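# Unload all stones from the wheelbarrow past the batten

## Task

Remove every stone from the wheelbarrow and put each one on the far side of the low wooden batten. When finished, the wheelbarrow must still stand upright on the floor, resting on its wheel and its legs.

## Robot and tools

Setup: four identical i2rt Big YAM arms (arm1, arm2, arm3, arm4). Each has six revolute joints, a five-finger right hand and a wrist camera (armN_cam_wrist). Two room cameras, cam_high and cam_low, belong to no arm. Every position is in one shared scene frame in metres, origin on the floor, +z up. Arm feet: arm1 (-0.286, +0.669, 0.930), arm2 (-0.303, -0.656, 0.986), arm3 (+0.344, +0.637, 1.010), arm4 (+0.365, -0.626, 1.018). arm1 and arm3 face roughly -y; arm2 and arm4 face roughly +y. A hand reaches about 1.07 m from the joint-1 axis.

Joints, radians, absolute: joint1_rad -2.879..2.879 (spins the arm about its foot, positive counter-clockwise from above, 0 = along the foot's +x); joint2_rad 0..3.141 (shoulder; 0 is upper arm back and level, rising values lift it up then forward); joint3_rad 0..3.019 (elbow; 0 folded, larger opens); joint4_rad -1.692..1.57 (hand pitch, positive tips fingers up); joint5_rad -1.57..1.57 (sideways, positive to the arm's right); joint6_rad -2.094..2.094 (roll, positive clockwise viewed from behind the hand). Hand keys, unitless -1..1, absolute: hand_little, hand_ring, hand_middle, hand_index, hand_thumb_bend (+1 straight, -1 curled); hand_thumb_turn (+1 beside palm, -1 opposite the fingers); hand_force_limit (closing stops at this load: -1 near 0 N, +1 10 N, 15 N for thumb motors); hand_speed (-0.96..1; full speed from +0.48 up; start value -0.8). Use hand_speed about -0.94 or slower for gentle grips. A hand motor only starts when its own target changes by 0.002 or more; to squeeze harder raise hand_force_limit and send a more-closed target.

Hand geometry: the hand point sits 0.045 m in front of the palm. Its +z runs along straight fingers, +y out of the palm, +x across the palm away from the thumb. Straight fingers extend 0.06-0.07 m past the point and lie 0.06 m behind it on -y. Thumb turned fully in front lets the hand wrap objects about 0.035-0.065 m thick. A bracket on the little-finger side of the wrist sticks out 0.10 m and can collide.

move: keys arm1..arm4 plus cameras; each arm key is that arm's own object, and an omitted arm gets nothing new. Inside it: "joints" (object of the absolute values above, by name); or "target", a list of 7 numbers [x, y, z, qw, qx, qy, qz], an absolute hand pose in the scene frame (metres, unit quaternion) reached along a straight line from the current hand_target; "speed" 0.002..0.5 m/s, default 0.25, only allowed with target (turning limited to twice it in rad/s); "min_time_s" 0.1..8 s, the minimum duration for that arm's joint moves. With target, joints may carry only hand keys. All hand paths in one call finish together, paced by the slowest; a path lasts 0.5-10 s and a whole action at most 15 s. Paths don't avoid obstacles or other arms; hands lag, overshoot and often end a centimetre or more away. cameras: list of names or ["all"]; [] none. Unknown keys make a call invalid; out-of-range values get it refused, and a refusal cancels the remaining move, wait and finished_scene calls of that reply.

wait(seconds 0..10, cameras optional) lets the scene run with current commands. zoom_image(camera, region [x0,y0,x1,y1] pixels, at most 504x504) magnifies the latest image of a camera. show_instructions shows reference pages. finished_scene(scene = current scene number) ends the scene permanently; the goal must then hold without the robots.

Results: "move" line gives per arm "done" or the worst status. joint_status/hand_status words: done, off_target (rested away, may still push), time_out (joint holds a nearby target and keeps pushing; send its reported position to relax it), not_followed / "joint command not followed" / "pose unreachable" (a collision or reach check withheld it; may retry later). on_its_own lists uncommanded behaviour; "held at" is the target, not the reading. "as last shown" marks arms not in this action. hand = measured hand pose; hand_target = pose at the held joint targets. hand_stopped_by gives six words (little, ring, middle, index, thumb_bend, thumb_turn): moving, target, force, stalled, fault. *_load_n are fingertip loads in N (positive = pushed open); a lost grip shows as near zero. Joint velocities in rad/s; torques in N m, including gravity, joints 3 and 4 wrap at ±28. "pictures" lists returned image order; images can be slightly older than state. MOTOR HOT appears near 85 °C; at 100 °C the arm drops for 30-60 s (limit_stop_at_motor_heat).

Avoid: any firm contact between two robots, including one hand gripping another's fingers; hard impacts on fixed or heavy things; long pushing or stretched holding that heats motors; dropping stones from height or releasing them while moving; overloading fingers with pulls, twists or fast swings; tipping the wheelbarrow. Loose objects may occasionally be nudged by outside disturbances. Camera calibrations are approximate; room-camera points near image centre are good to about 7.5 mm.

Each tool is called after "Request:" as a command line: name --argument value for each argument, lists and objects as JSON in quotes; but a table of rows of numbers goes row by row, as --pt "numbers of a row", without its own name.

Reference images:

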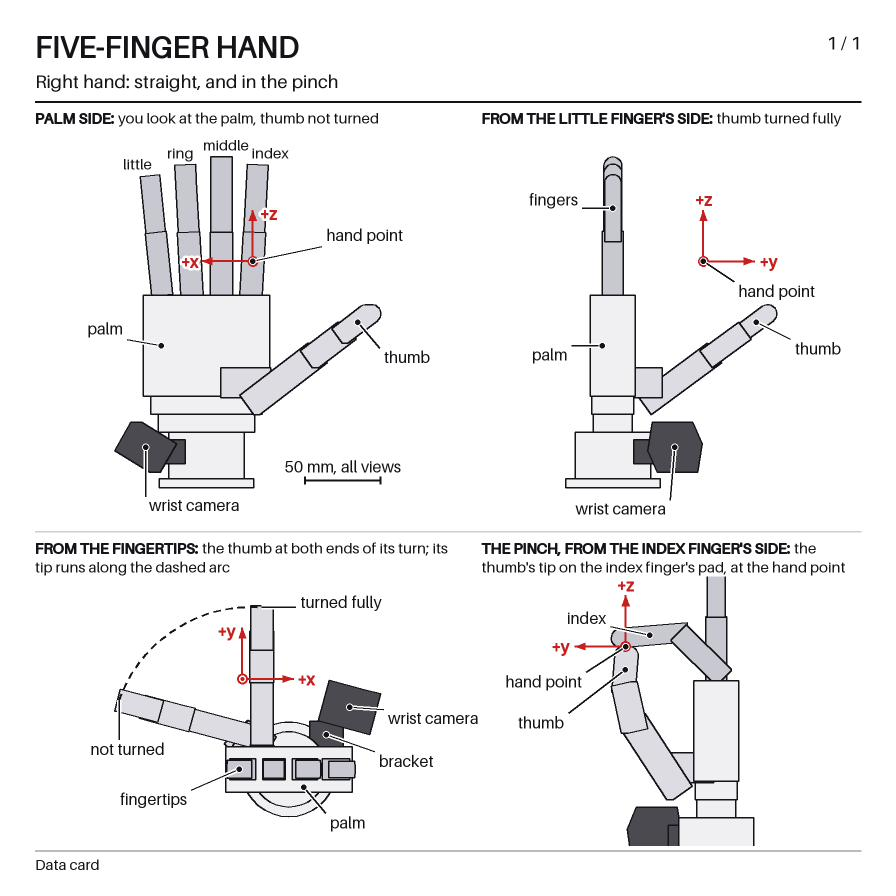

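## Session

Request:
move --cameras '["all"]'

Scene clock: 0.00 s.
Joint torques (N m): no reading
Motor temperatures (°C): arm1=[22 24 22 20 24 21] | arm2=[22 23 24 22 22 20] | arm3=[23 22 24 20 22 23] | arm4=[23 26 24 23 21 19]
Heat: arm1: hottest joint2_rad 24 °C; arm2: hottest joint3_rad 24 °C; arm3: hottest joint3_rad 24 °C; arm4: hottest joint2_rad 26 °C.
Joint velocities: within noise
arm1.joint_positions: joint1_rad=-0.415 joint2_rad=+0.640 joint3_rad=+1.358 joint4_rad=-1.307 joint5_rad=-0.296 joint6_rad=-1.069 hand_little=+1.000 hand_ring=+1.000 hand_middle=+1.000 hand_index=+1.000 hand_thumb_turn=+1.000 hand_thumb_bend=+1.000 hand_force_limit=+0.000 hand_speed=-0.800
arm1.joint_status: not commanded
arm1.hand_stopped_by: target,target,target,target,target,target
arm1.little_load_n: 0.0
arm1.ring_load_n: 0.0
arm1.middle_load_n: -0.5
arm1.index_load_n: 0.5
arm1.thumb_bend_load_n: 0.0
arm1.thumb_turn_load_n: 0.0
arm1.hand: x=-0.3646 y=+0.4396 z=+1.3942 quat_wxyz=(+0.224, +0.343, -0.806, +0.427) (m; scene frame)
arm1.hand_target: x=-0.3644 y=+0.4398 z=+1.4064 quat_wxyz=(+0.233, +0.343, -0.799, +0.435) (m; scene frame)
arm1.hand_status: not commanded
arm2.joint_positions: joint1_rad=-0.679 joint2_rad=+0.550 joint3_rad=+1.408 joint4_rad=-1.206 joint5_rad=+0.095 joint6_rad=-1.295 hand_little=+1.000 hand_ring=+1.000 hand_middle=+1.000 hand_index=+1.000 hand_thumb_turn=+1.000 hand_thumb_bend=+1.000 hand_force_limit=+0.000 hand_speed=-0.800
arm2.joint_status: not commanded
arm2.hand_stopped_by: target,target,target,target,target,target
arm2.little_load_n: 0.0
arm2.ring_load_n: 0.0
arm2.middle_load_n: 0.0
arm2.index_load_n: 0.0
arm2.thumb_bend_load_n: 0.0
arm2.thumb_turn_load_n: 0.0
arm2.hand: x=-0.1186 y=-0.5309 z=+1.5296 quat_wxyz=(-0.282, +0.786, +0.222, +0.503) (m; scene frame)
arm2.hand_target: x=-0.1201 y=-0.5326 z=+1.5393 quat_wxyz=(-0.287, +0.780, +0.220, +0.511) (m; scene frame)
arm2.hand_status: not commanded
arm3.joint_positions: joint1_rad=-0.109 joint2_rad=+0.571 joint3_rad=+1.417 joint4_rad=-1.363 joint5_rad=+0.074 joint6_rad=-1.316 hand_little=+1.000 hand_ring=+1.000 hand_middle=+1.000 hand_index=+1.000 hand_thumb_turn=+1.000 hand_thumb_bend=+1.000 hand_force_limit=+0.000 hand_speed=-0.800
arm3.joint_status: not commanded
arm3.hand_stopped_by: target,target,target,target,target,target
arm3.little_load_n: 0.0
arm3.ring_load_n: 0.0
arm3.middle_load_n: 0.0
arm3.index_load_n: 0.0
arm3.thumb_bend_load_n: 0.0
arm3.thumb_turn_load_n: 0.0
arm3.hand: x=+0.2637 y=+0.4454 z=+1.5191 quat_wxyz=(+0.346, +0.487, -0.712, +0.369) (m; scene frame)
arm3.hand_target: x=+0.2638 y=+0.4474 z=+1.5272 quat_wxyz=(+0.351, +0.484, -0.708, +0.376) (m; scene frame)
arm3.hand_status: not commanded
arm4.joint_positions: joint1_rad=-0.238 joint2_rad=+0.548 joint3_rad=+1.343 joint4_rad=-1.523 joint5_rad=-0.094 joint6_rad=-0.975 hand_little=+1.000 hand_ring=+1.000 hand_middle=+1.000 hand_index=+1.000 hand_thumb_turn=+1.000 hand_thumb_bend=+1.000 hand_force_limit=+0.000 hand_speed=-0.800
arm4.joint_status: not commanded
arm4.hand_stopped_by: target,target,target,target,target,target
arm4.little_load_n: 0.0
arm4.ring_load_n: 0.0
arm4.middle_load_n: 0.0
arm4.index_load_n: 0.0
arm4.thumb_bend_load_n: 0.0
arm4.thumb_turn_load_n: 0.0
arm4.hand: x=+0.4257 y=-0.4731 z=+1.4521 quat_wxyz=(-0.355, +0.852, +0.324, +0.206) (m; scene frame)
arm4.hand_target: x=+0.4255 y=-0.4737 z=+1.4597 quat_wxyz=(-0.362, +0.848, +0.323, +0.212) (m; scene frame)
arm4.hand_status: not commanded
pictures: arm1_cam_wrist, arm2_cam_wrist, arm3_cam_wrist, arm4_cam_wrist, cam_high, cam_low
camera_calibration:
arm1_cam_wrist: T_world_to_cam=[[-0.922331, 0.270261, -0.276159, -0.0756829], [0.373416, 0.807147, -0.457247, 0.423287], [0.0993253, -0.524855, -0.845377, 1.55774], [0, 0, 0, 1]] pos_world=[-0.382589, 0.496385, 1.48952]
arm2_cam_wrist: T_world_to_cam=[[0.692876, -0.718116, 0.0650579, -0.403346], [-0.546336, -0.581725, -0.602589, 0.545096], [0.470575, 0.381976, -0.795396, 1.59266], [0, 0, 0, 1]] pos_world=[-0.17219, -0.58091, 1.6215]
arm3_cam_wrist: T_world_to_cam=[[-0.990975, 0.133315, 0.0139973, 0.183639], [0.108586, 0.859584, -0.499325, 0.34707], [-0.0785993, -0.493298, -0.866302, 1.67051], [0, 0, 0, 1]] pos_world=[0.275595, 0.501243, 1.6179]
arm4_cam_wrist: T_world_to_cam=[[0.893322, -0.345462, -0.287458, -0.123901], [-0.404496, -0.896794, -0.179288, -0.00136306], [-0.195853, 0.276437, -0.940864, 1.69378], [0, 0, 0, 1]] pos_world=[0.441864, -0.512249, 1.55776]

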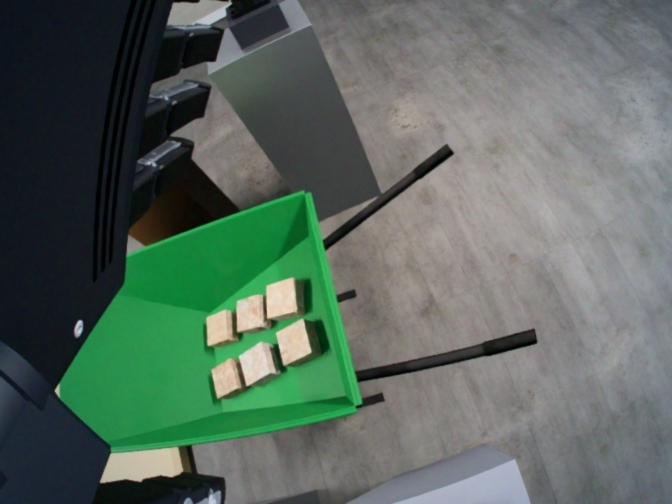

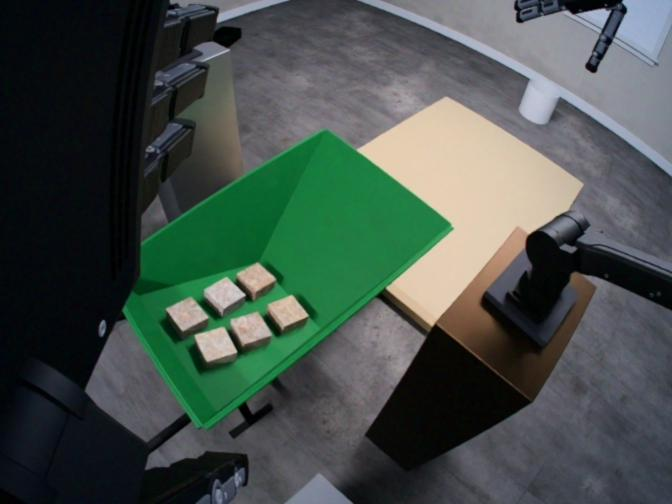

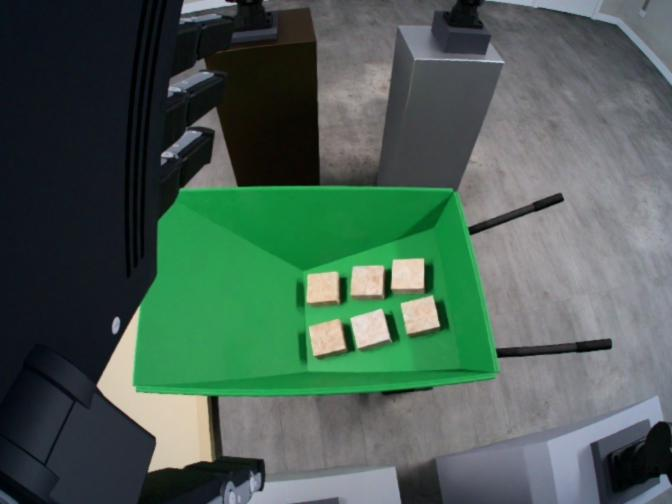

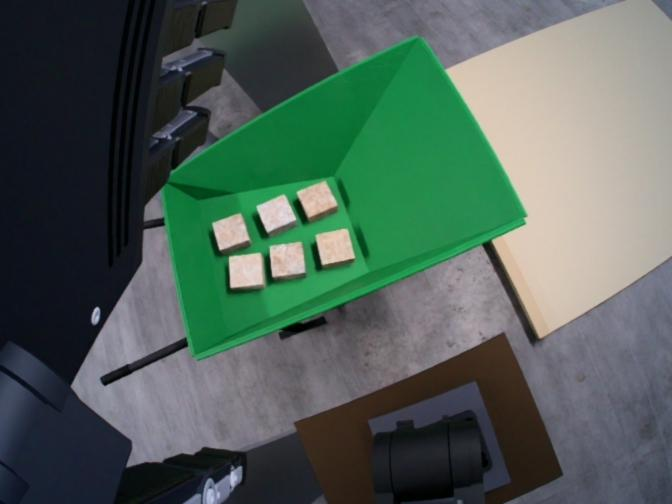

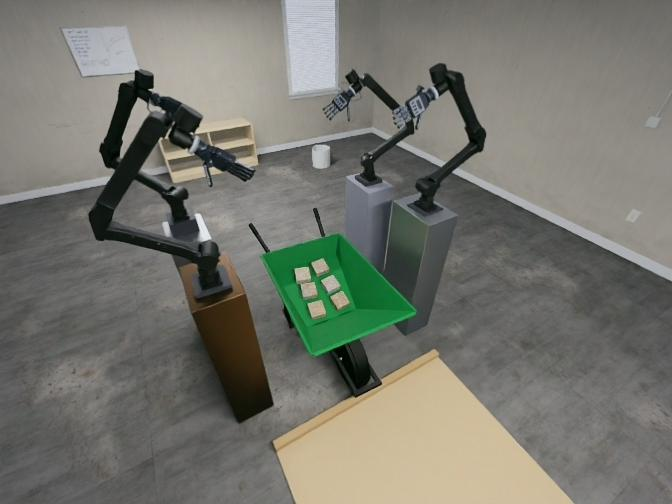

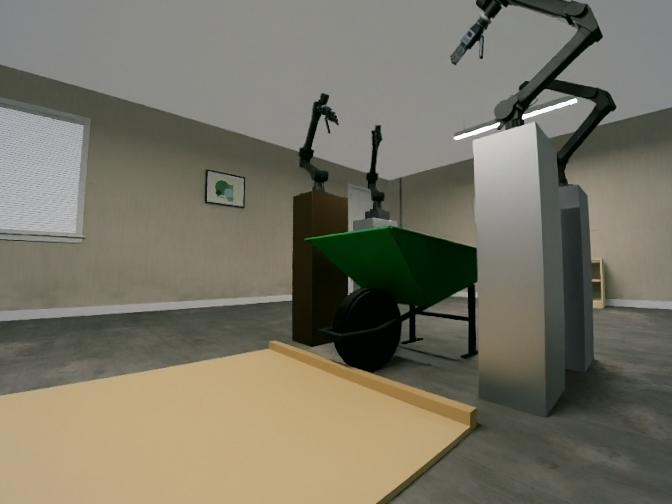

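Request:
zoom_image --camera "arm1_cam_wrist" --region '[300, 120, 580, 420]'

Request:
zoom_image --camera "arm3_cam_wrist" --region '[400, 160, 640, 420]'

Request:
zoom_image --camera "cam_low" --region '[280, 200, 500, 400]'

Request:
zoom_image --camera "cam_high" --region '[220, 180, 460, 420]'

Scaled by 1.680 from the camera's 672x504 image, which has a finer 960x720 frame.

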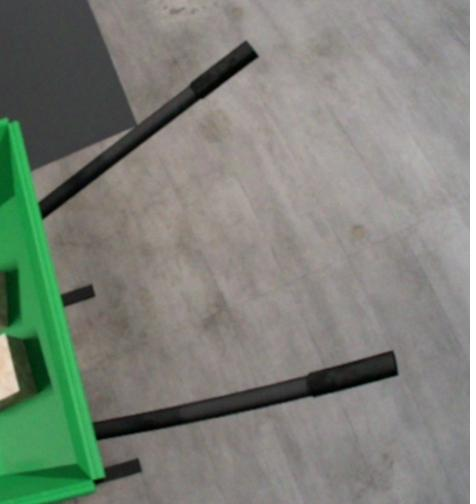

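Scaled by 1.938 from the camera's 672x504 image, which has a finer 960x720 frame.

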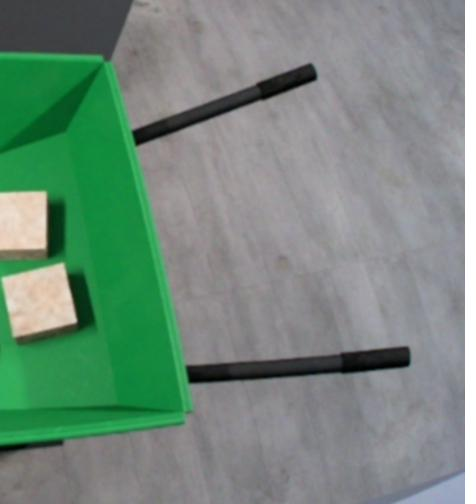

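Scaled by 2.291 from the camera's 672x504 image, which has a finer 960x720 frame.

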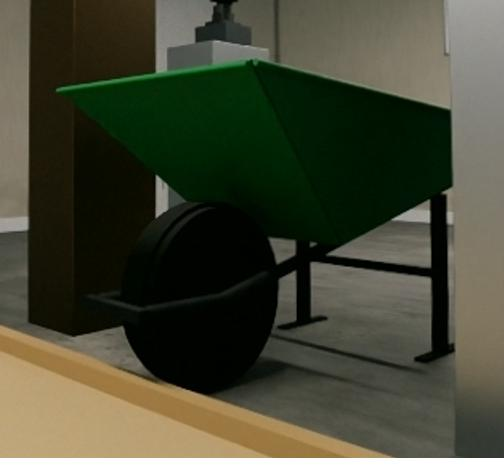

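Scaled by 2.100 from the camera's 672x504 image, which has a finer 960x720 frame.

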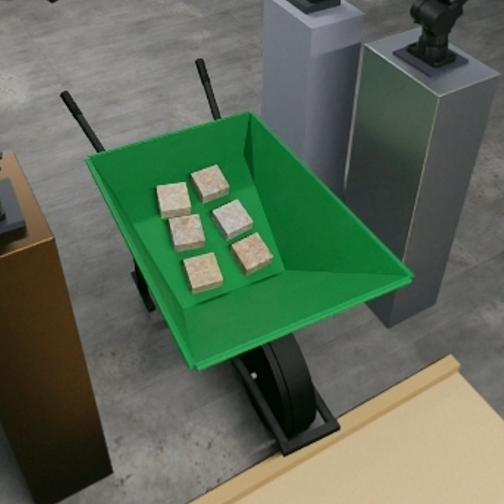

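Request:
move --arm1 '{"joints":{"joint1_rad":-1.33,"joint2_rad":1.9,"joint3_rad":0.35,"joint4_rad":1.45,"joint5_rad":-1.3,"joint6_rad":-0.15,"hand_speed":0,"hand_thumb_turn":-1},"min_time_s":3}' --arm2 '{"joints":{"joint1_rad":1.33,"joint2_rad":1.9,"joint3_rad":0.25,"joint4_rad":1.5,"joint5_rad":1.3,"joint6_rad":0.2,"hand_speed":0,"hand_thumb_turn":-1},"min_time_s":3}' --arm3 '{"joints":{"joint1_rad":1.2,"joint2_rad":1.9,"joint3_rad":1.3,"joint4_rad":-0.97,"joint5_rad":0,"joint6_rad":1.9,"hand_speed":0,"hand_thumb_turn":-1},"min_time_s":3}' --arm4 '{"joints":{"joint1_rad":-1.2,"joint2_rad":1.9,"joint3_rad":1.3,"joint4_rad":-0.97,"joint5_rad":0,"joint6_rad":-1.9,"hand_speed":0,"hand_thumb_turn":-1},"min_time_s":3}' --cameras '["cam_high","cam_low"]'

Scene clock: 7.00 s.
Joint torques (N m): arm1=[-2.43 -8.88 1.18 2.33 -0.23 0.18] | arm2=[2.08 -7.12 -0.49 2.13 0.36 0.05] | arm3=[-0.97 -14.56 7.3 0.79 -0.07 0.12] | arm4=[1.03 -14.8 6.42 0.5 0.19 0.03]
Motor temperatures (°C): arm1=[22 24 23 20 24 21] | arm2=[22 23 24 22 22 20] | arm3=[23 22 25 20 22 23] | arm4=[23 26 24 23 21 19]
Heat: arm1: hottest joint2_rad 24 °C; arm2: hottest joint3_rad 24 °C; arm3: hottest joint3_rad 25 °C; arm4: hottest joint2_rad 26 °C.
move: arm1 done; arm2 done; arm3 done; arm4 done
Joint velocities: within noise
arm1.joint_positions: joint1_rad=-1.315 joint2_rad=+1.885 joint3_rad=+0.354 joint4_rad=+1.433 joint5_rad=-1.298 joint6_rad=-0.157 hand_little=+1.000 hand_ring=+1.000 hand_middle=+1.000 hand_index=+1.000 hand_thumb_turn=-1.000 hand_thumb_bend=+1.000 hand_force_limit=+0.000 hand_speed=+0.000
arm1.joint_status: all done
arm1.hand_stopped_by: target,target,target,target,target,target
arm1.little_load_n: 0.0
arm1.ring_load_n: 0.0
arm1.middle_load_n: 0.0
arm1.index_load_n: 0.0
arm1.thumb_bend_load_n: 0.0
arm1.thumb_turn_load_n: 0.0
arm1.hand: x=-0.5485 y=+0.4051 z=+0.9438 quat_wxyz=(+0.034, +0.015, -0.718, +0.695) (m; scene frame)
arm1.hand_target: x=-0.5494 y=+0.4096 z=+0.9409 quat_wxyz=(+0.035, +0.007, -0.718, +0.695) (m; scene frame)
arm1.hand_status: not commanded
arm2.joint_positions: joint1_rad=+1.322 joint2_rad=+1.891 joint3_rad=+0.256 joint4_rad=+1.481 joint5_rad=+1.297 joint6_rad=+0.191 hand_little=+1.000 hand_ring=+1.000 hand_middle=+1.000 hand_index=+1.000 hand_thumb_turn=-1.000 hand_thumb_bend=+1.000 hand_force_limit=+0.000 hand_speed=+0.000
arm2.joint_status: all done
arm2.hand_stopped_by: target,target,target,target,target,target
arm2.little_load_n: 0.0
arm2.ring_load_n: 0.0
arm2.middle_load_n: 0.0
arm2.index_load_n: 0.0
arm2.thumb_bend_load_n: 0.0
arm2.thumb_turn_load_n: 0.0
arm2.hand: x=-0.5866 y=-0.4009 z=+0.9927 quat_wxyz=(-0.692, +0.722, -0.006, -0.019) (m; scene frame)
arm2.hand_target: x=-0.5861 y=-0.4037 z=+0.9923 quat_wxyz=(-0.692, +0.721, -0.009, -0.025) (m; scene frame)
arm2.hand_status: not commanded
arm3.joint_positions: joint1_rad=+1.203 joint2_rad=+1.886 joint3_rad=+1.306 joint4_rad=-0.983 joint5_rad=+0.002 joint6_rad=+1.884 hand_little=+1.000 hand_ring=+1.000 hand_middle=+1.000 hand_index=+1.000 hand_thumb_turn=-1.000 hand_thumb_bend=+1.000 hand_force_limit=+0.000 hand_speed=+0.000
arm3.joint_status: all done
arm3.hand_stopped_by: target,target,target,target,target,target
arm3.little_load_n: 0.0
arm3.ring_load_n: 0.0
arm3.middle_load_n: 0.0
arm3.index_load_n: 0.0
arm3.thumb_bend_load_n: 0.0
arm3.thumb_turn_load_n: 0.0
arm3.hand: x=+0.9019 y=+0.4965 z=+1.0047 quat_wxyz=(-0.006, -0.316, -0.949, +0.004) (m; scene frame)
arm3.hand_target: x=+0.9011 y=+0.4946 z=+0.9957 quat_wxyz=(-0.003, -0.324, -0.946, +0.003) (m; scene frame)
arm3.hand_status: not commanded
arm4.joint_positions: joint1_rad=-1.203 joint2_rad=+1.886 joint3_rad=+1.302 joint4_rad=-0.978 joint5_rad=-0.001 joint6_rad=-1.887 hand_little=+1.000 hand_ring=+1.000 hand_middle=+1.000 hand_index=+1.000 hand_thumb_turn=-1.000 hand_thumb_bend=+1.000 hand_force_limit=+0.000 hand_speed=+0.000
arm4.joint_status: all done
arm4.hand_stopped_by: target,target,target,target,target,target
arm4.little_load_n: 0.0
arm4.ring_load_n: 0.0
arm4.middle_load_n: 0.0
arm4.index_load_n: 0.5
arm4.thumb_bend_load_n: 0.0
arm4.thumb_turn_load_n: 0.0
arm4.hand: x=+0.8744 y=-0.5302 z=+1.0083 quat_wxyz=(-0.001, +0.950, +0.311, +0.004) (m; scene frame)
arm4.hand_target: x=+0.8741 y=-0.5289 z=+1.0006 quat_wxyz=(+0.000, +0.948, +0.318, +0.000) (m; scene frame)
arm4.hand_status: not commanded
pictures: cam_high, cam_low

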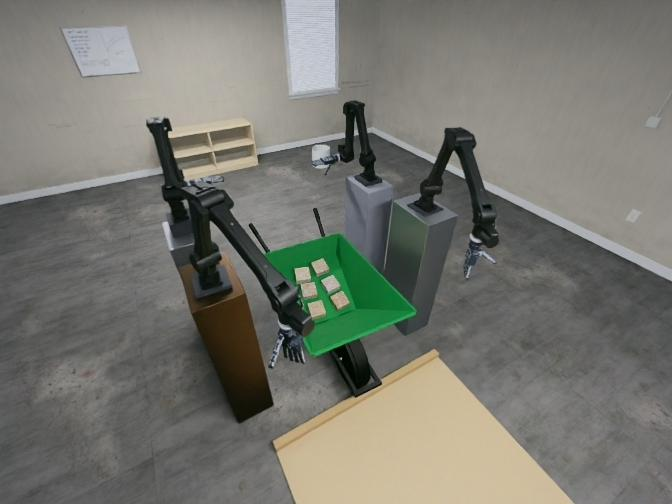

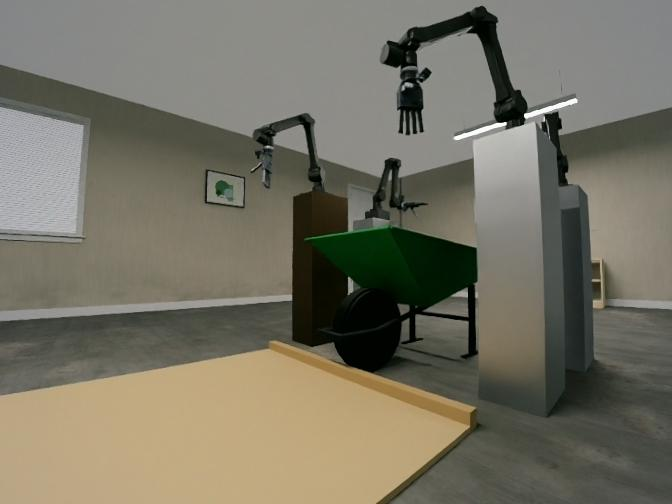

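Request:
move --arm1 '{"target":[-0.40,0.37,0.58,0.1699,-0.0942,-0.9416,0.2745],"speed":0.3}' --arm2 '{"target":[-0.507,-0.345,0.58,0.3479,-0.9222,-0.0459,0.1638],"speed":0.3}' --arm3 '{"target":[0.87,0.11,0.62,0,0.7071,0.7071,0],"speed":0.3}' --arm4 '{"target":[0.87,-0.25,0.62,0,0.7071,0.7071,0],"speed":0.3}' --cameras '["arm1_cam_wrist","arm2_cam_wrist","cam_high"]'

Scene clock: 10.67 s.
Joint torques (N m): arm1=[0.21 -11.63 -2.06 1.1 0.15 0.17] | arm2=[-8.64 3.19 9.94 0.27 0.04 -0.1] | arm3=[-0.56 -19.66 10.48 -0.21 -0.19 0.12] | arm4=[0.79 -19.31 7.1 -0.06 0.28 0]
Motor temperatures (°C): arm1=[22 24 23 20 24 21] | arm2=[22 23 24 22 21 20] | arm3=[23 23 25 20 22 23] | arm4=[23 26 24 23 21 19]
Heat: arm1: hottest joint2_rad 24 °C; arm2: hottest joint3_rad 24 °C; arm3: hottest joint3_rad 25 °C; arm4: hottest joint2_rad 26 °C.
move: arm1 off_target; arm2 off_target; arm3 off_target; arm4 off_target
Joint velocities: within noise
arm1.joint_positions: joint1_rad=-0.293 joint2_rad=+2.640 joint3_rad=+0.610 joint4_rad=+1.109 joint5_rad=+0.211 joint6_rad=-0.165 hand_little=+1.000 hand_ring=+1.000 hand_middle=+1.000 hand_index=+1.000 hand_thumb_turn=-1.000 hand_thumb_bend=+1.000 hand_force_limit=+0.000 hand_speed=+0.000
arm1.joint_status: not commanded
arm1.hand_stopped_by: target,target,target,target,target,target
arm1.little_load_n: 0.0
arm1.ring_load_n: 0.0
arm1.middle_load_n: 0.0
arm1.index_load_n: 0.0
arm1.thumb_bend_load_n: 0.0
arm1.thumb_turn_load_n: 0.5
arm1.hand: x=-0.4073 y=+0.3635 z=+0.5871 quat_wxyz=(+0.174, -0.098, -0.938, +0.284) (m; scene frame)
arm1.hand_target: x=-0.4003 y=+0.3702 z=+0.5803 quat_wxyz=(+0.170, -0.094, -0.942, +0.274) (m; scene frame)
arm1.hand_status: off_target (0.012 m and 1.3 deg from the pose sent, 0.394 m and 58.8 deg at the start; pose on its path clipped on 11 of 95 steps)
arm2.joint_positions: joint1_rad=+0.680 joint2_rad=+2.646 joint3_rad=+0.451 joint4_rad=+1.437 joint5_rad=+0.043 joint6_rad=+0.440 hand_little=+1.000 hand_ring=+1.000 hand_middle=+1.000 hand_index=+1.000 hand_thumb_turn=-1.000 hand_thumb_bend=+1.000 hand_force_limit=+0.000 hand_speed=+0.000
arm2.joint_status: not commanded
arm2.hand_stopped_by: target,target,target,target,target,target
arm2.little_load_n: 0.0
arm2.ring_load_n: 0.0
arm2.middle_load_n: 0.0
arm2.index_load_n: 0.0
arm2.thumb_bend_load_n: 0.0
arm2.thumb_turn_load_n: 0.0
arm2.hand: x=-0.5438 y=-0.4254 z=+0.7086 quat_wxyz=(-0.345, +0.914, +0.101, -0.189) (m; scene frame)
arm2.hand_target: x=-0.5156 y=-0.3875 z=+0.6444 quat_wxyz=(-0.347, +0.923, +0.045, -0.160) (m; scene frame)
arm2.hand_status: off_target (0.156 m and 7.0 deg from the pose sent, 0.424 m and 49.3 deg at the start; pose on its path clipped on 47 of 95 steps; a joint's target at an end of its range on 9 of 95 steps)
arm3.joint_positions: joint1_rad=+0.682 joint2_rad=+2.912 joint3_rad=+2.149 joint4_rad=-0.799 joint5_rad=-0.048 joint6_rad=+2.077 hand_little=+1.000 hand_ring=+1.000 hand_middle=+1.000 hand_index=+1.000 hand_thumb_turn=-1.000 hand_thumb_bend=+1.000 hand_force_limit=+0.000 hand_speed=+0.000
arm3.joint_status: not commanded
arm3.hand_stopped_by: target,target,target,target,target,target
arm3.little_load_n: 0.0
arm3.ring_load_n: 0.0
arm3.middle_load_n: 0.0
arm3.index_load_n: 0.0
arm3.thumb_bend_load_n: 0.0
arm3.thumb_turn_load_n: 0.0
arm3.hand: x=+0.8698 y=+0.1091 z=+0.6360 quat_wxyz=(-0.012, -0.627, -0.779, -0.021) (m; scene frame)
arm3.hand_target: x=+0.8691 y=+0.1102 z=+0.6206 quat_wxyz=(-0.007, -0.632, -0.774, -0.024) (m; scene frame)
arm3.hand_status: off_target (0.016 m and 12.7 deg from the pose sent, 0.546 m and 53.2 deg at the start; a joint's target at an end of its range on 64 of 95 steps)
arm4.joint_positions: joint1_rad=-0.743 joint2_rad=+2.804 joint3_rad=+1.842 joint4_rad=-0.601 joint5_rad=+0.079 joint6_rad=-2.085 hand_little=+1.000 hand_ring=+1.000 hand_middle=+1.000 hand_index=+1.000 hand_thumb_turn=-1.000 hand_thumb_bend=+1.000 hand_force_limit=+0.000 hand_speed=+0.000
arm4.joint_status: not commanded
arm4.hand_stopped_by: target,target,target,target,target,target
arm4.little_load_n: 0.0
arm4.ring_load_n: 0.0
arm4.middle_load_n: 0.0
arm4.index_load_n: 0.0
arm4.thumb_bend_load_n: -0.5
arm4.thumb_turn_load_n: 0.0
arm4.hand: x=+0.8688 y=-0.2479 z=+0.6339 quat_wxyz=(+0.038, +0.799, +0.600, +0.009) (m; scene frame)
arm4.hand_target: x=+0.8693 y=-0.2501 z=+0.6203 quat_wxyz=(+0.040, +0.796, +0.605, +0.004) (m; scene frame)
arm4.hand_status: off_target (0.014 m and 16.7 deg from the pose sent, 0.479 m and 53.8 deg at the start; a joint's target at an end of its range on 69 of 95 steps)
pictures: arm1_cam_wrist, arm2_cam_wrist, cam_high
camera_calibration:
arm1_cam_wrist: T_world_to_cam=[[-0.220115, 0.875931, -0.429296, -0.161698], [0.973076, 0.228006, -0.0337082, 0.337739], [0.068356, -0.425157, -0.902535, 0.824442], [0, 0, 0, 1]] pos_world=[-0.420593, 0.415147, 0.686056]
arm2_cam_wrist: T_world_to_cam=[[0.328722, -0.643024, -0.69171, 0.390574], [-0.491933, -0.741789, 0.455797, -0.908983], [-0.806191, 0.190445, -0.560167, 0.156951], [0, 0, 0, 1]] pos_world=[-0.449017, -0.453015, 0.772394]

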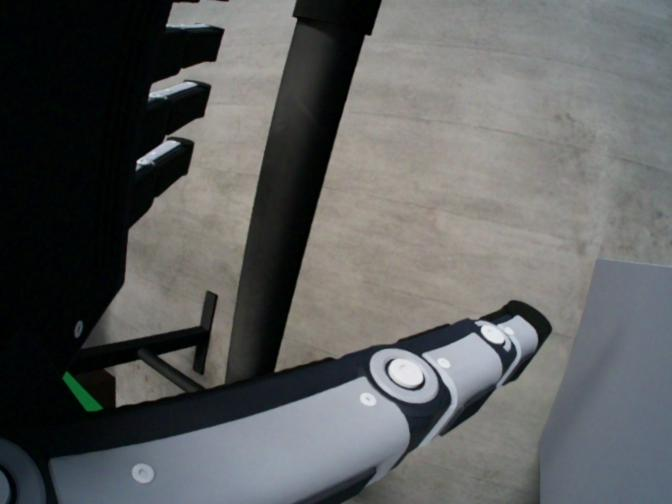

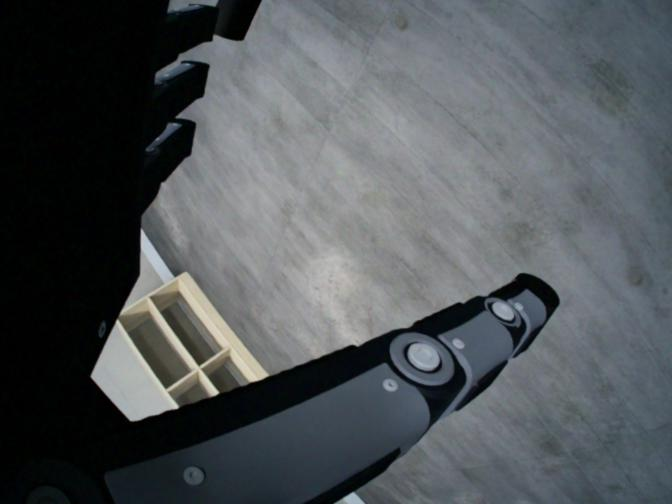

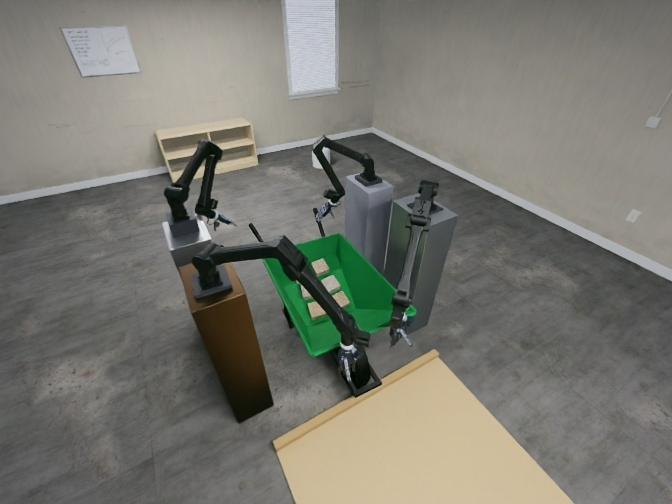

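Request:
move --arm1 '{"target":[-0.42,0.339,0.508,0.1699,-0.0942,-0.9416,0.2745],"speed":0.12}' --arm2 '{"target":[-0.60,-0.36,0.76,0.3479,-0.9222,-0.0459,0.1638],"speed":0.15}'

Request:
move --arm2 '{"target":[-0.545,-0.305,0.56,0.3479,-0.9222,-0.0459,0.1638],"speed":0.2}' --cameras '["arm1_cam_wrist","arm2_cam_wrist"]'

Scene clock: 13.43 s.
Joint torques (N m): arm1=[-2.55 -12.86 -1.54 1.11 0.01 0.01] | arm2=[2.02 -12.81 -1.28 0.84 0.31 0.01] | arm3=[-0.91 -19.66 10.48 -0.25 -0.2 0.12] | arm4=[0.79 -19.08 7.12 -0.16 0.23 0.02]
Motor temperatures (°C): arm1=[22 24 23 20 24 21] | arm2=[22 23 24 22 21 20] | arm3=[23 23 25 20 22 23] | arm4=[23 26 24 23 21 19]
Heat: arm1: hottest joint2_rad 24 °C; arm2: hottest joint3_rad 24 °C; arm3: hottest joint3_rad 25 °C; arm4: hottest joint2_rad 26 °C.
move: arm1 off_target; arm2 done
Joint velocities: within noise
arm1.joint_positions: joint1_rad=-0.294 joint2_rad=+2.804 joint3_rad=+0.836 joint4_rad=+1.052 joint5_rad=+0.196 joint6_rad=-0.175 hand_little=+1.000 hand_ring=+1.000 hand_middle=+1.000 hand_index=+1.000 hand_thumb_turn=-1.000 hand_thumb_bend=+1.000 hand_force_limit=+0.000 hand_speed=+0.000
arm1.joint_status: not commanded
arm1.hand_stopped_by: target,target,target,target,target,target
arm1.little_load_n: 0.0
arm1.ring_load_n: 0.0
arm1.middle_load_n: 0.0
arm1.index_load_n: -0.5
arm1.thumb_bend_load_n: 0.0
arm1.thumb_turn_load_n: 0.0
arm1.hand: x=-0.4174 y=+0.3267 z=+0.5163 quat_wxyz=(+0.170, -0.091, -0.938, +0.288) (m; scene frame)
arm1.hand_target: x=-0.4197 y=+0.3391 z=+0.5084 quat_wxyz=(+0.170, -0.094, -0.942, +0.275) (m; scene frame)
arm1.hand_status: off_target (0.015 m and 1.6 deg from the pose sent, 0.084 m and 1.3 deg at the start)
arm2.joint_positions: joint1_rad=+0.726 joint2_rad=+2.295 joint3_rad=+0.534 joint4_rad=+0.979 joint5_rad=+0.164 joint6_rad=+0.556 hand_little=+1.000 hand_ring=+1.000 hand_middle=+1.000 hand_index=+1.000 hand_thumb_turn=-1.000 hand_thumb_bend=+1.000 hand_force_limit=+0.000 hand_speed=+0.000
arm2.joint_status: not commanded
arm2.hand_stopped_by: target,target,target,target,target,target
arm2.little_load_n: 0.0
arm2.ring_load_n: -0.5
arm2.middle_load_n: 0.0
arm2.index_load_n: 0.0
arm2.thumb_bend_load_n: -0.5
arm2.thumb_turn_load_n: 0.0
arm2.hand: x=-0.5997 y=-0.3559 z=+0.7588 quat_wxyz=(-0.352, +0.920, +0.047, -0.165) (m; scene frame)
arm2.hand_target: x=-0.6000 y=-0.3600 z=+0.7600 quat_wxyz=(-0.348, +0.922, +0.046, -0.164) (m; scene frame)
arm2.hand_status: done (0.004 m and 0.5 deg from the pose sent, 0.101 m and 7.0 deg at the start)
arm3, arm4: as last shown
arm3.hand: x=+0.8696 y=+0.1093 z=+0.6357 quat_wxyz=(-0.012, -0.627, -0.779, -0.021) (m; scene frame)
arm3.hand_target: x=+0.8690 y=+0.1103 z=+0.6205 quat_wxyz=(-0.007, -0.632, -0.774, -0.024) (m; scene frame)
arm4.thumb_bend_load_n: 0.0
arm4.hand_target: x=+0.8693 y=-0.2500 z=+0.6203 quat_wxyz=(+0.040, +0.796, +0.605, +0.004) (m; scene frame)
pictures: none

Scene clock: 15.33 s.
Joint torques (N m): arm1=[-2.55 -12.86 -1.54 1.1 0.01 0] | arm2=[1.03 -13.1 -1.59 2.1 0.03 -0.13] | arm3=[-0.73 -19.78 10.44 -0.25 -0.2 0.11] | arm4=[0.62 -19.31 7.1 -0.12 0.26 0]
Motor temperatures (°C): arm1=[22 24 23 20 24 21] | arm2=[22 23 24 22 21 20] | arm3=[23 23 25 20 22 23] | arm4=[23 26 25 23 21 19]
Heat: arm1: hottest joint2_rad 24 °C; arm2: hottest joint3_rad 24 °C; arm3: hottest joint3_rad 25 °C; arm4: hottest joint2_rad 26 °C.
move: arm2 done
Joint velocities: within noise
arm1, arm3, arm4: as last shown
arm1.index_load_n: 0.0
arm2.joint_positions: joint1_rad=+0.494 joint2_rad=+2.904 joint3_rad=+0.956 joint4_rad=+1.157 joint5_rad=-0.004 joint6_rad=+0.401 hand_little=+1.000 hand_ring=+1.000 hand_middle=+1.000 hand_index=+1.000 hand_thumb_turn=-1.000 hand_thumb_bend=+1.000 hand_force_limit=+0.000 hand_speed=+0.000
arm2.joint_status: not commanded
arm2.hand_stopped_by: target,target,target,target,target,target
arm2.little_load_n: -0.5
arm2.ring_load_n: 0.0
arm2.middle_load_n: 0.0
arm2.index_load_n: 0.0
arm2.thumb_bend_load_n: 0.0
arm2.thumb_turn_load_n: 0.0
arm2.hand: x=-0.5458 y=-0.3078 z=+0.5612 quat_wxyz=(-0.342, +0.925, +0.044, -0.162) (m; scene frame)
arm2.hand_target: x=-0.5449 y=-0.3052 z=+0.5600 quat_wxyz=(-0.348, +0.922, +0.046, -0.164) (m; scene frame)
arm2.hand_status: done (0.003 m and 0.8 deg from the pose sent, 0.212 m and 0.5 deg at the start)
arm3.thumb_turn_load_n: -0.5
pictures: arm1_cam_wrist, arm2_cam_wrist
camera_calibration:
arm1_cam_wrist: T_world_to_cam=[[-0.232922, 0.869797, -0.434972, -0.162375], [0.969242, 0.244183, -0.0307345, 0.345148], [0.0794797, -0.428751, -0.89992, 0.750049], [0, 0, 0, 1]] pos_world=[-0.431966, 0.378538, 0.614963]
arm2_cam_wrist: T_world_to_cam=[[0.254098, -0.699279, -0.668164, 0.293631], [-0.585713, -0.661009, 0.469048, -0.789323], [-0.769658, 0.272169, -0.577538, 0.105283], [0, 0, 0, 1]] pos_world=[-0.455896, -0.345075, 0.627229]

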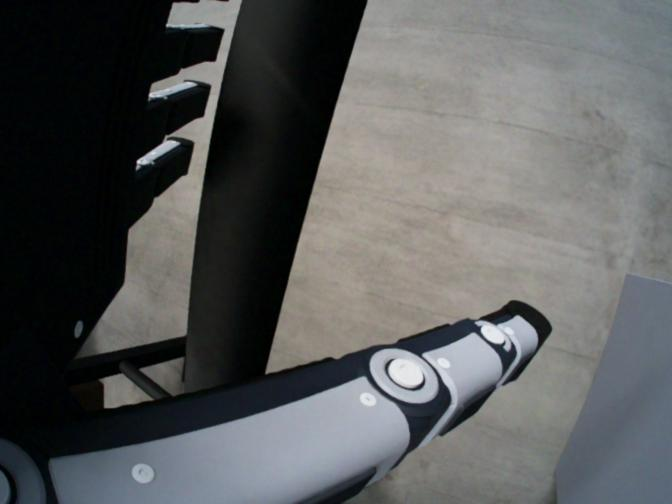

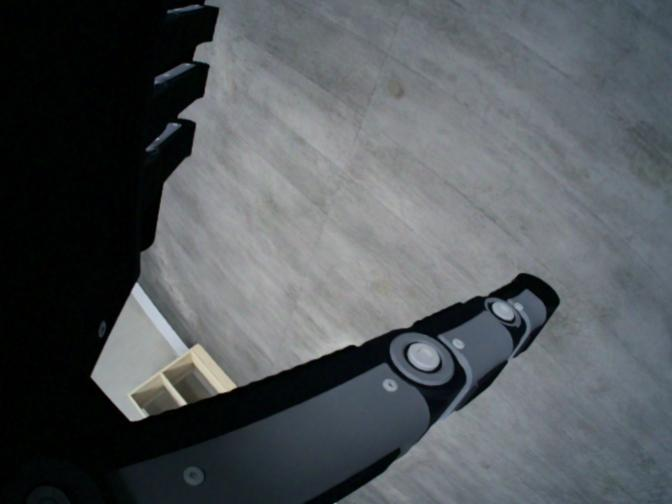

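Request:
move --arm2 '{"target":[-0.56,-0.25,0.60,0.3479,-0.9222,-0.0459,0.1638],"speed":0.2}' --arm1 '{"target":[-0.45,0.30,0.445,0.1699,-0.0942,-0.9416,0.2745],"speed":0.12}' --cameras '["arm1_cam_wrist","arm2_cam_wrist"]'

Scene clock: 17.10 s.
Joint torques (N m): arm1=[-2.84 -12.57 2 0.47 0.13 -0.06] | arm2=[0.15 -18.55 0.23 1.84 0.26 -0.1] | arm3=[-0.85 -19.66 10.45 -0.21 -0.19 0.14] | arm4=[0.67 -19.43 7.2 0.03 0.27 -0.01]
Motor temperatures (°C): arm1=[22 24 23 20 24 21] | arm2=[22 23 24 22 21 20] | arm3=[23 24 25 20 22 23] | arm4=[23 26 25 23 21 19]
Heat: arm1: hottest joint2_rad 24 °C; arm2: hottest joint3_rad 24 °C; arm3: hottest joint3_rad 25 °C; arm4: hottest joint2_rad 26 °C.
move: arm1 off_target; arm2 off_target
Joint velocities: within noise
arm1.joint_positions: joint1_rad=-0.336 joint2_rad=+2.910 joint3_rad=+1.040 joint4_rad=+0.955 joint5_rad=+0.165 joint6_rad=-0.207 hand_little=+1.000 hand_ring=+1.000 hand_middle=+1.000 hand_index=+1.000 hand_thumb_turn=-1.000 hand_thumb_bend=+1.000 hand_force_limit=+0.000 hand_speed=+0.000
arm1.joint_status: not commanded
arm1.hand_stopped_by: target,target,target,target,target,target
arm1.little_load_n: 0.0
arm1.ring_load_n: 0.0
arm1.middle_load_n: 0.0
arm1.index_load_n: 0.0
arm1.thumb_bend_load_n: 0.0
arm1.thumb_turn_load_n: -0.5
arm1.hand: x=-0.4418 y=+0.2945 z=+0.4625 quat_wxyz=(+0.166, -0.091, -0.939, +0.286) (m; scene frame)
arm1.hand_target: x=-0.4495 y=+0.3006 z=+0.4462 quat_wxyz=(+0.170, -0.094, -0.942, +0.275) (m; scene frame)
arm1.hand_status: off_target (0.020 m and 1.4 deg from the pose sent, 0.083 m and 1.6 deg at the start)
arm2.joint_positions: joint1_rad=+0.471 joint2_rad=+2.803 joint3_rad=+0.956 joint4_rad=+0.991 joint5_rad=-0.035 joint6_rad=+0.374 hand_little=+1.000 hand_ring=+1.000 hand_middle=+0.999 hand_index=+1.000 hand_thumb_turn=-1.000 hand_thumb_bend=+1.000 hand_force_limit=+0.000 hand_speed=+0.000
arm2.joint_status: not commanded
arm2.hand_stopped_by: target,target,target,target,target,target
arm2.little_load_n: 0.0
arm2.ring_load_n: 0.0
arm2.middle_load_n: -4.0
arm2.index_load_n: 0.0
arm2.thumb_bend_load_n: 0.0
arm2.thumb_turn_load_n: 0.0
arm2.hand: x=-0.5487 y=-0.2908 z=+0.5778 quat_wxyz=(-0.312, +0.936, +0.051, -0.154) (m; scene frame)
arm2.hand_target: x=-0.5593 y=-0.2511 z=+0.6005 quat_wxyz=(-0.348, +0.922, +0.046, -0.163) (m; scene frame)
arm2.hand_status: off_target (0.048 m and 4.6 deg from the pose sent, 0.071 m and 0.8 deg at the start)
arm3, arm4: as last shown
arm3.thumb_turn_load_n: 0.0
pictures: arm1_cam_wrist, arm2_cam_wrist
camera_calibration:
arm1_cam_wrist: T_world_to_cam=[[-0.231295, 0.870854, -0.433724, -0.163702], [0.969033, 0.245847, -0.0231381, 0.370909], [0.0864799, -0.425645, -0.900748, 0.692288], [0, 0, 0, 1]] pos_world=[-0.457155, 0.346043, 0.561158]
arm2_cam_wrist: T_world_to_cam=[[0.282989, -0.73351, -0.617965, 0.294242], [-0.587564, -0.64183, 0.49277, -0.796778], [-0.75808, 0.223645, -0.612615, 0.120379], [0, 0, 0, 1]] pos_world=[-0.460168, -0.322489, 0.648206]

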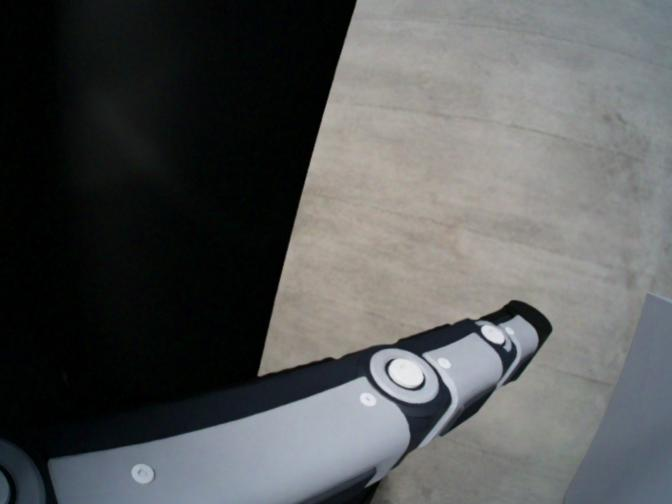

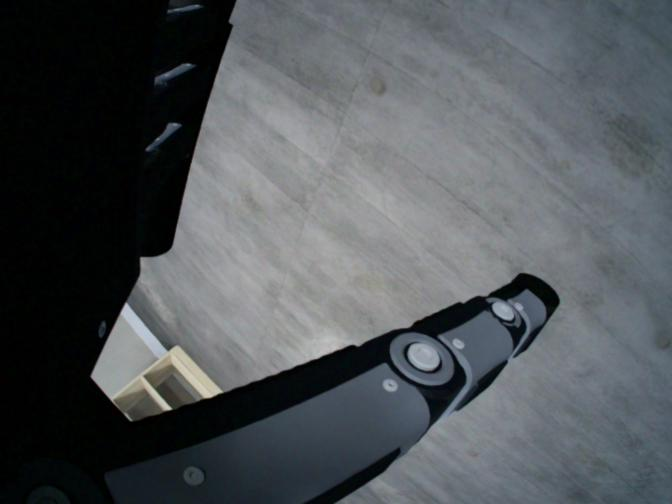

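Request:
move --arm1 '{"target":[-0.375,0.395,0.625,0.211,-0.0818,-0.934,0.2762],"speed":0.2}' --arm2 '{"target":[-0.56,-0.36,0.63,0.3518,-0.9134,-0.0311,0.2037],"speed":0.2}'

Request:
move --arm1 '{"target":[-0.372,0.390,0.585,0.211,-0.0818,-0.934,0.2762],"speed":0.2}' --arm2 '{"target":[-0.52,-0.32,0.74,0.3518,-0.9134,-0.0311,0.2037],"speed":0.25}'

Request:
move --arm2 '{"target":[-0.48,-0.262,0.61,0.3518,-0.9134,-0.0311,0.2037],"speed":0.2}' --cameras '["arm1_cam_wrist","arm2_cam_wrist"]'

Scene clock: 22.50 s.
Joint torques (N m): arm1=[0.38 -14.39 -4.82 1.74 0.26 0.17] | arm2=[2.02 -11.63 -4.18 2.41 0.22 0.04] | arm3=[-0.79 -19.84 10.48 -0.17 -0.2 0.11] | arm4=[0.44 -19.37 7.06 -0.14 0.26 0.02]
Motor temperatures (°C): arm1=[22 24 23 20 24 21] | arm2=[22 24 24 22 21 20] | arm3=[23 24 25 20 22 23] | arm4=[23 26 25 23 21 19]
Heat: arm1: hottest joint2_rad 24 °C; arm2: hottest joint2_rad 24 °C; arm3: hottest joint3_rad 25 °C; arm4: hottest joint2_rad 26 °C.
move: arm1 off_target; arm2 off_target
Joint velocities: within noise
arm1.joint_positions: joint1_rad=-0.148 joint2_rad=+2.603 joint3_rad=+0.492 joint4_rad=+1.153 joint5_rad=+0.367 joint6_rad=-0.092 hand_little=+1.000 hand_ring=+1.000 hand_middle=+1.000 hand_index=+1.000 hand_thumb_turn=-1.000 hand_thumb_bend=+1.000 hand_force_limit=+0.000 hand_speed=+0.000
arm1.joint_status: not commanded
arm1.hand_stopped_by: target,target,target,target,target,target
arm1.little_load_n: 0.0
arm1.ring_load_n: 0.0
arm1.middle_load_n: 0.0
arm1.index_load_n: 0.0
arm1.thumb_bend_load_n: 0.0
arm1.thumb_turn_load_n: 0.0
arm1.hand: x=-0.3800 y=+0.3951 z=+0.6155 quat_wxyz=(+0.213, -0.085, -0.935, +0.271) (m; scene frame)
arm1.hand_target: x=-0.3752 y=+0.3951 z=+0.6246 quat_wxyz=(+0.211, -0.082, -0.934, +0.276) (m; scene frame)
arm1.hand_status: off_target (0.011 m and 0.8 deg from the pose sent, 0.202 m and 5.4 deg at the start)
arm2.joint_positions: joint1_rad=+0.579 joint2_rad=+2.807 joint3_rad=+0.750 joint4_rad=+1.335 joint5_rad=+0.012 joint6_rad=+0.503 hand_little=+1.000 hand_ring=+1.000 hand_middle=+1.000 hand_index=+1.000 hand_thumb_turn=-1.000 hand_thumb_bend=+1.000 hand_force_limit=+0.000 hand_speed=+0.000
arm2.joint_status: not commanded
arm2.hand_stopped_by: target,target,target,target,target,target
arm2.little_load_n: 0.0
arm2.ring_load_n: 0.0
arm2.middle_load_n: 0.0
arm2.index_load_n: 0.0
arm2.thumb_bend_load_n: 0.0
arm2.thumb_turn_load_n: 0.0
arm2.hand: x=-0.5630 y=-0.3498 z=+0.6303 quat_wxyz=(-0.355, +0.912, +0.032, -0.203) (m; scene frame)
arm2.hand_target: x=-0.5600 y=-0.3600 z=+0.6299 quat_wxyz=(-0.351, +0.913, +0.031, -0.204) (m; scene frame)
arm2.hand_status: off_target (0.011 m and 0.5 deg from the pose sent, 0.087 m and 8.0 deg at the start)
arm3, arm4: as last shown
pictures: none

Scene clock: 23.93 s.
Joint torques (N m): arm1=[0.32 -10.99 -2.8 2.17 0.26 0.17] | arm2=[0.97 -13.1 -2.61 1.11 -0.04 -0.12] | arm3=[-0.85 -19.72 10.48 -0.28 -0.2 0.12] | arm4=[0.85 -19.43 7.1 -0.14 0.26 0]
Motor temperatures (°C): arm1=[22 24 23 20 24 21] | arm2=[22 24 24 22 21 20] | arm3=[23 24 25 20 22 23] | arm4=[23 26 25 23 21 19]
Heat: arm1: hottest joint2_rad 24 °C; arm2: hottest joint2_rad 24 °C; arm3: hottest joint3_rad 25 °C; arm4: hottest joint2_rad 26 °C.
move: arm1 done; arm2 done
Joint velocities: within noise
arm1.joint_positions: joint1_rad=-0.129 joint2_rad=+2.687 joint3_rad=+0.558 joint4_rad=+1.169 joint5_rad=+0.377 joint6_rad=-0.076 hand_little=+1.000 hand_ring=+1.000 hand_middle=+1.000 hand_index=+1.000 hand_thumb_turn=-1.000 hand_thumb_bend=+1.000 hand_force_limit=+0.000 hand_speed=+0.000
arm1.joint_status: not commanded
arm1.hand_stopped_by: target,target,target,target,target,target
arm1.little_load_n: 0.0
arm1.ring_load_n: 0.0
arm1.middle_load_n: 0.0
arm1.index_load_n: 0.0
arm1.thumb_bend_load_n: 0.0
arm1.thumb_turn_load_n: 0.0
arm1.hand: x=-0.3767 y=+0.3897 z=+0.5884 quat_wxyz=(+0.213, -0.085, -0.934, +0.273) (m; scene frame)
arm1.hand_target: x=-0.3720 y=+0.3902 z=+0.5851 quat_wxyz=(+0.211, -0.082, -0.934, +0.276) (m; scene frame)
arm1.hand_status: done (0.006 m and 0.6 deg from the pose sent, 0.032 m and 0.8 deg at the start)
arm2.joint_positions: joint1_rad=+0.396 joint2_rad=+2.443 joint3_rad=+0.546 joint4_rad=+1.172 joint5_rad=-0.129 joint6_rad=+0.389 hand_little=+1.000 hand_ring=+1.000 hand_middle=+1.000 hand_index=+1.000 hand_thumb_turn=-1.000 hand_thumb_bend=+1.000 hand_force_limit=+0.000 hand_speed=+0.000
arm2.joint_status: not commanded
arm2.hand_stopped_by: target,target,target,target,target,target
arm2.little_load_n: 0.0
arm2.ring_load_n: 0.0
arm2.middle_load_n: -0.5
arm2.index_load_n: 0.0
arm2.thumb_bend_load_n: 0.0
arm2.thumb_turn_load_n: 0.0
arm2.hand: x=-0.5239 y=-0.3167 z=+0.7386 quat_wxyz=(-0.356, +0.911, +0.030, -0.207) (m; scene frame)
arm2.hand_target: x=-0.5200 y=-0.3201 z=+0.7399 quat_wxyz=(-0.352, +0.913, +0.031, -0.204) (m; scene frame)
arm2.hand_status: done (0.005 m and 0.7 deg from the pose sent, 0.121 m and 0.5 deg at the start)
arm3, arm4: as last shown
pictures: none

Scene clock: 25.50 s.
Joint torques (N m): arm1=[0.32 -10.99 -2.8 2.15 0.26 0.17] | arm2=[1.03 -13.1 -1.18 0.92 -0.11 -0.09] | arm3=[-0.56 -19.72 10.48 -0.27 -0.2 0.12] | arm4=[0.32 -19.25 7.09 -0.13 0.26 -0.01]
Motor temperatures (°C): arm1=[22 24 23 20 24 21] | arm2=[22 24 24 22 21 20] | arm3=[23 25 25 20 22 23] | arm4=[23 26 25 22 21 19]
Heat: arm1: hottest joint2_rad 24 °C; arm2: hottest joint2_rad 24 °C; arm3: hottest joint2_rad 25 °C; arm4: hottest joint2_rad 26 °C.
move: arm2 done
Joint velocities: within noise
arm1, arm3, arm4: as last shown
arm2.joint_positions: joint1_rad=+0.217 joint2_rad=+2.781 joint3_rad=+0.884 joint4_rad=+1.154 joint5_rad=-0.259 joint6_rad=+0.266 hand_little=+1.000 hand_ring=+1.000 hand_middle=+1.000 hand_index=+1.000 hand_thumb_turn=-1.000 hand_thumb_bend=+1.000 hand_force_limit=+0.000 hand_speed=+0.000
arm2.joint_status: not commanded
arm2.hand_stopped_by: target,target,target,target,target,target
arm2.little_load_n: 0.0
arm2.ring_load_n: 0.0
arm2.middle_load_n: 0.0
arm2.index_load_n: 0.0
arm2.thumb_bend_load_n: 0.0
arm2.thumb_turn_load_n: 0.0
arm2.hand: x=-0.4828 y=-0.2578 z=+0.6168 quat_wxyz=(-0.359, +0.910, +0.030, -0.206) (m; scene frame)
arm2.hand_target: x=-0.4800 y=-0.2622 z=+0.6101 quat_wxyz=(-0.352, +0.913, +0.031, -0.204) (m; scene frame)
arm2.hand_status: done (0.008 m and 0.9 deg from the pose sent, 0.146 m and 0.7 deg at the start)
pictures: arm1_cam_wrist, arm2_cam_wrist
camera_calibration:
arm1_cam_wrist: T_world_to_cam=[[-0.250333, 0.889166, -0.383037, -0.221097], [0.96815, 0.228172, -0.103064, 0.340929], [-0.00424199, -0.396638, -0.917965, 0.805238], [0, 0, 0, 1]] pos_world=[-0.382003, 0.43819, 0.689629]
arm2_cam_wrist: T_world_to_cam=[[0.186911, -0.676442, -0.712384, 0.350412], [-0.538405, -0.677091, 0.501665, -0.746846], [-0.821696, 0.289785, -0.490756, 0.0980221], [0, 0, 0, 1]] pos_world=[-0.387057, -0.297054, 0.672399]

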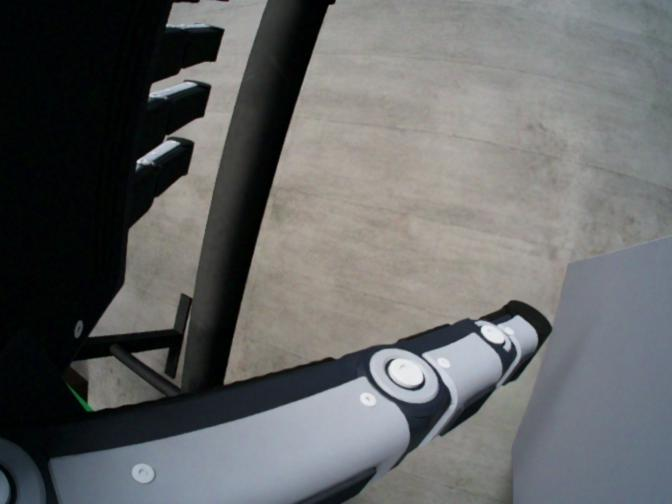

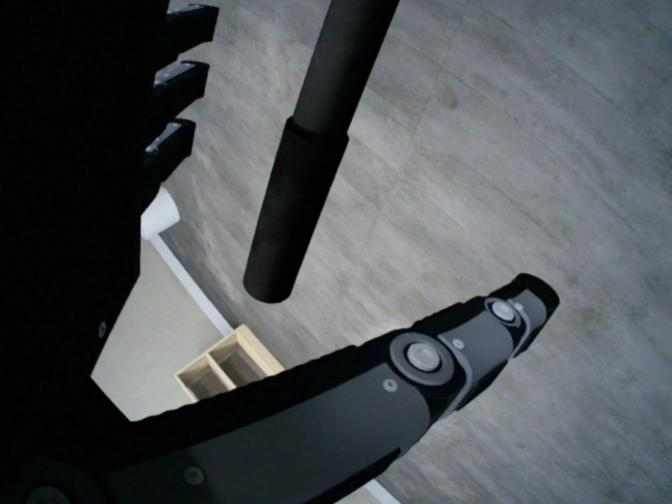

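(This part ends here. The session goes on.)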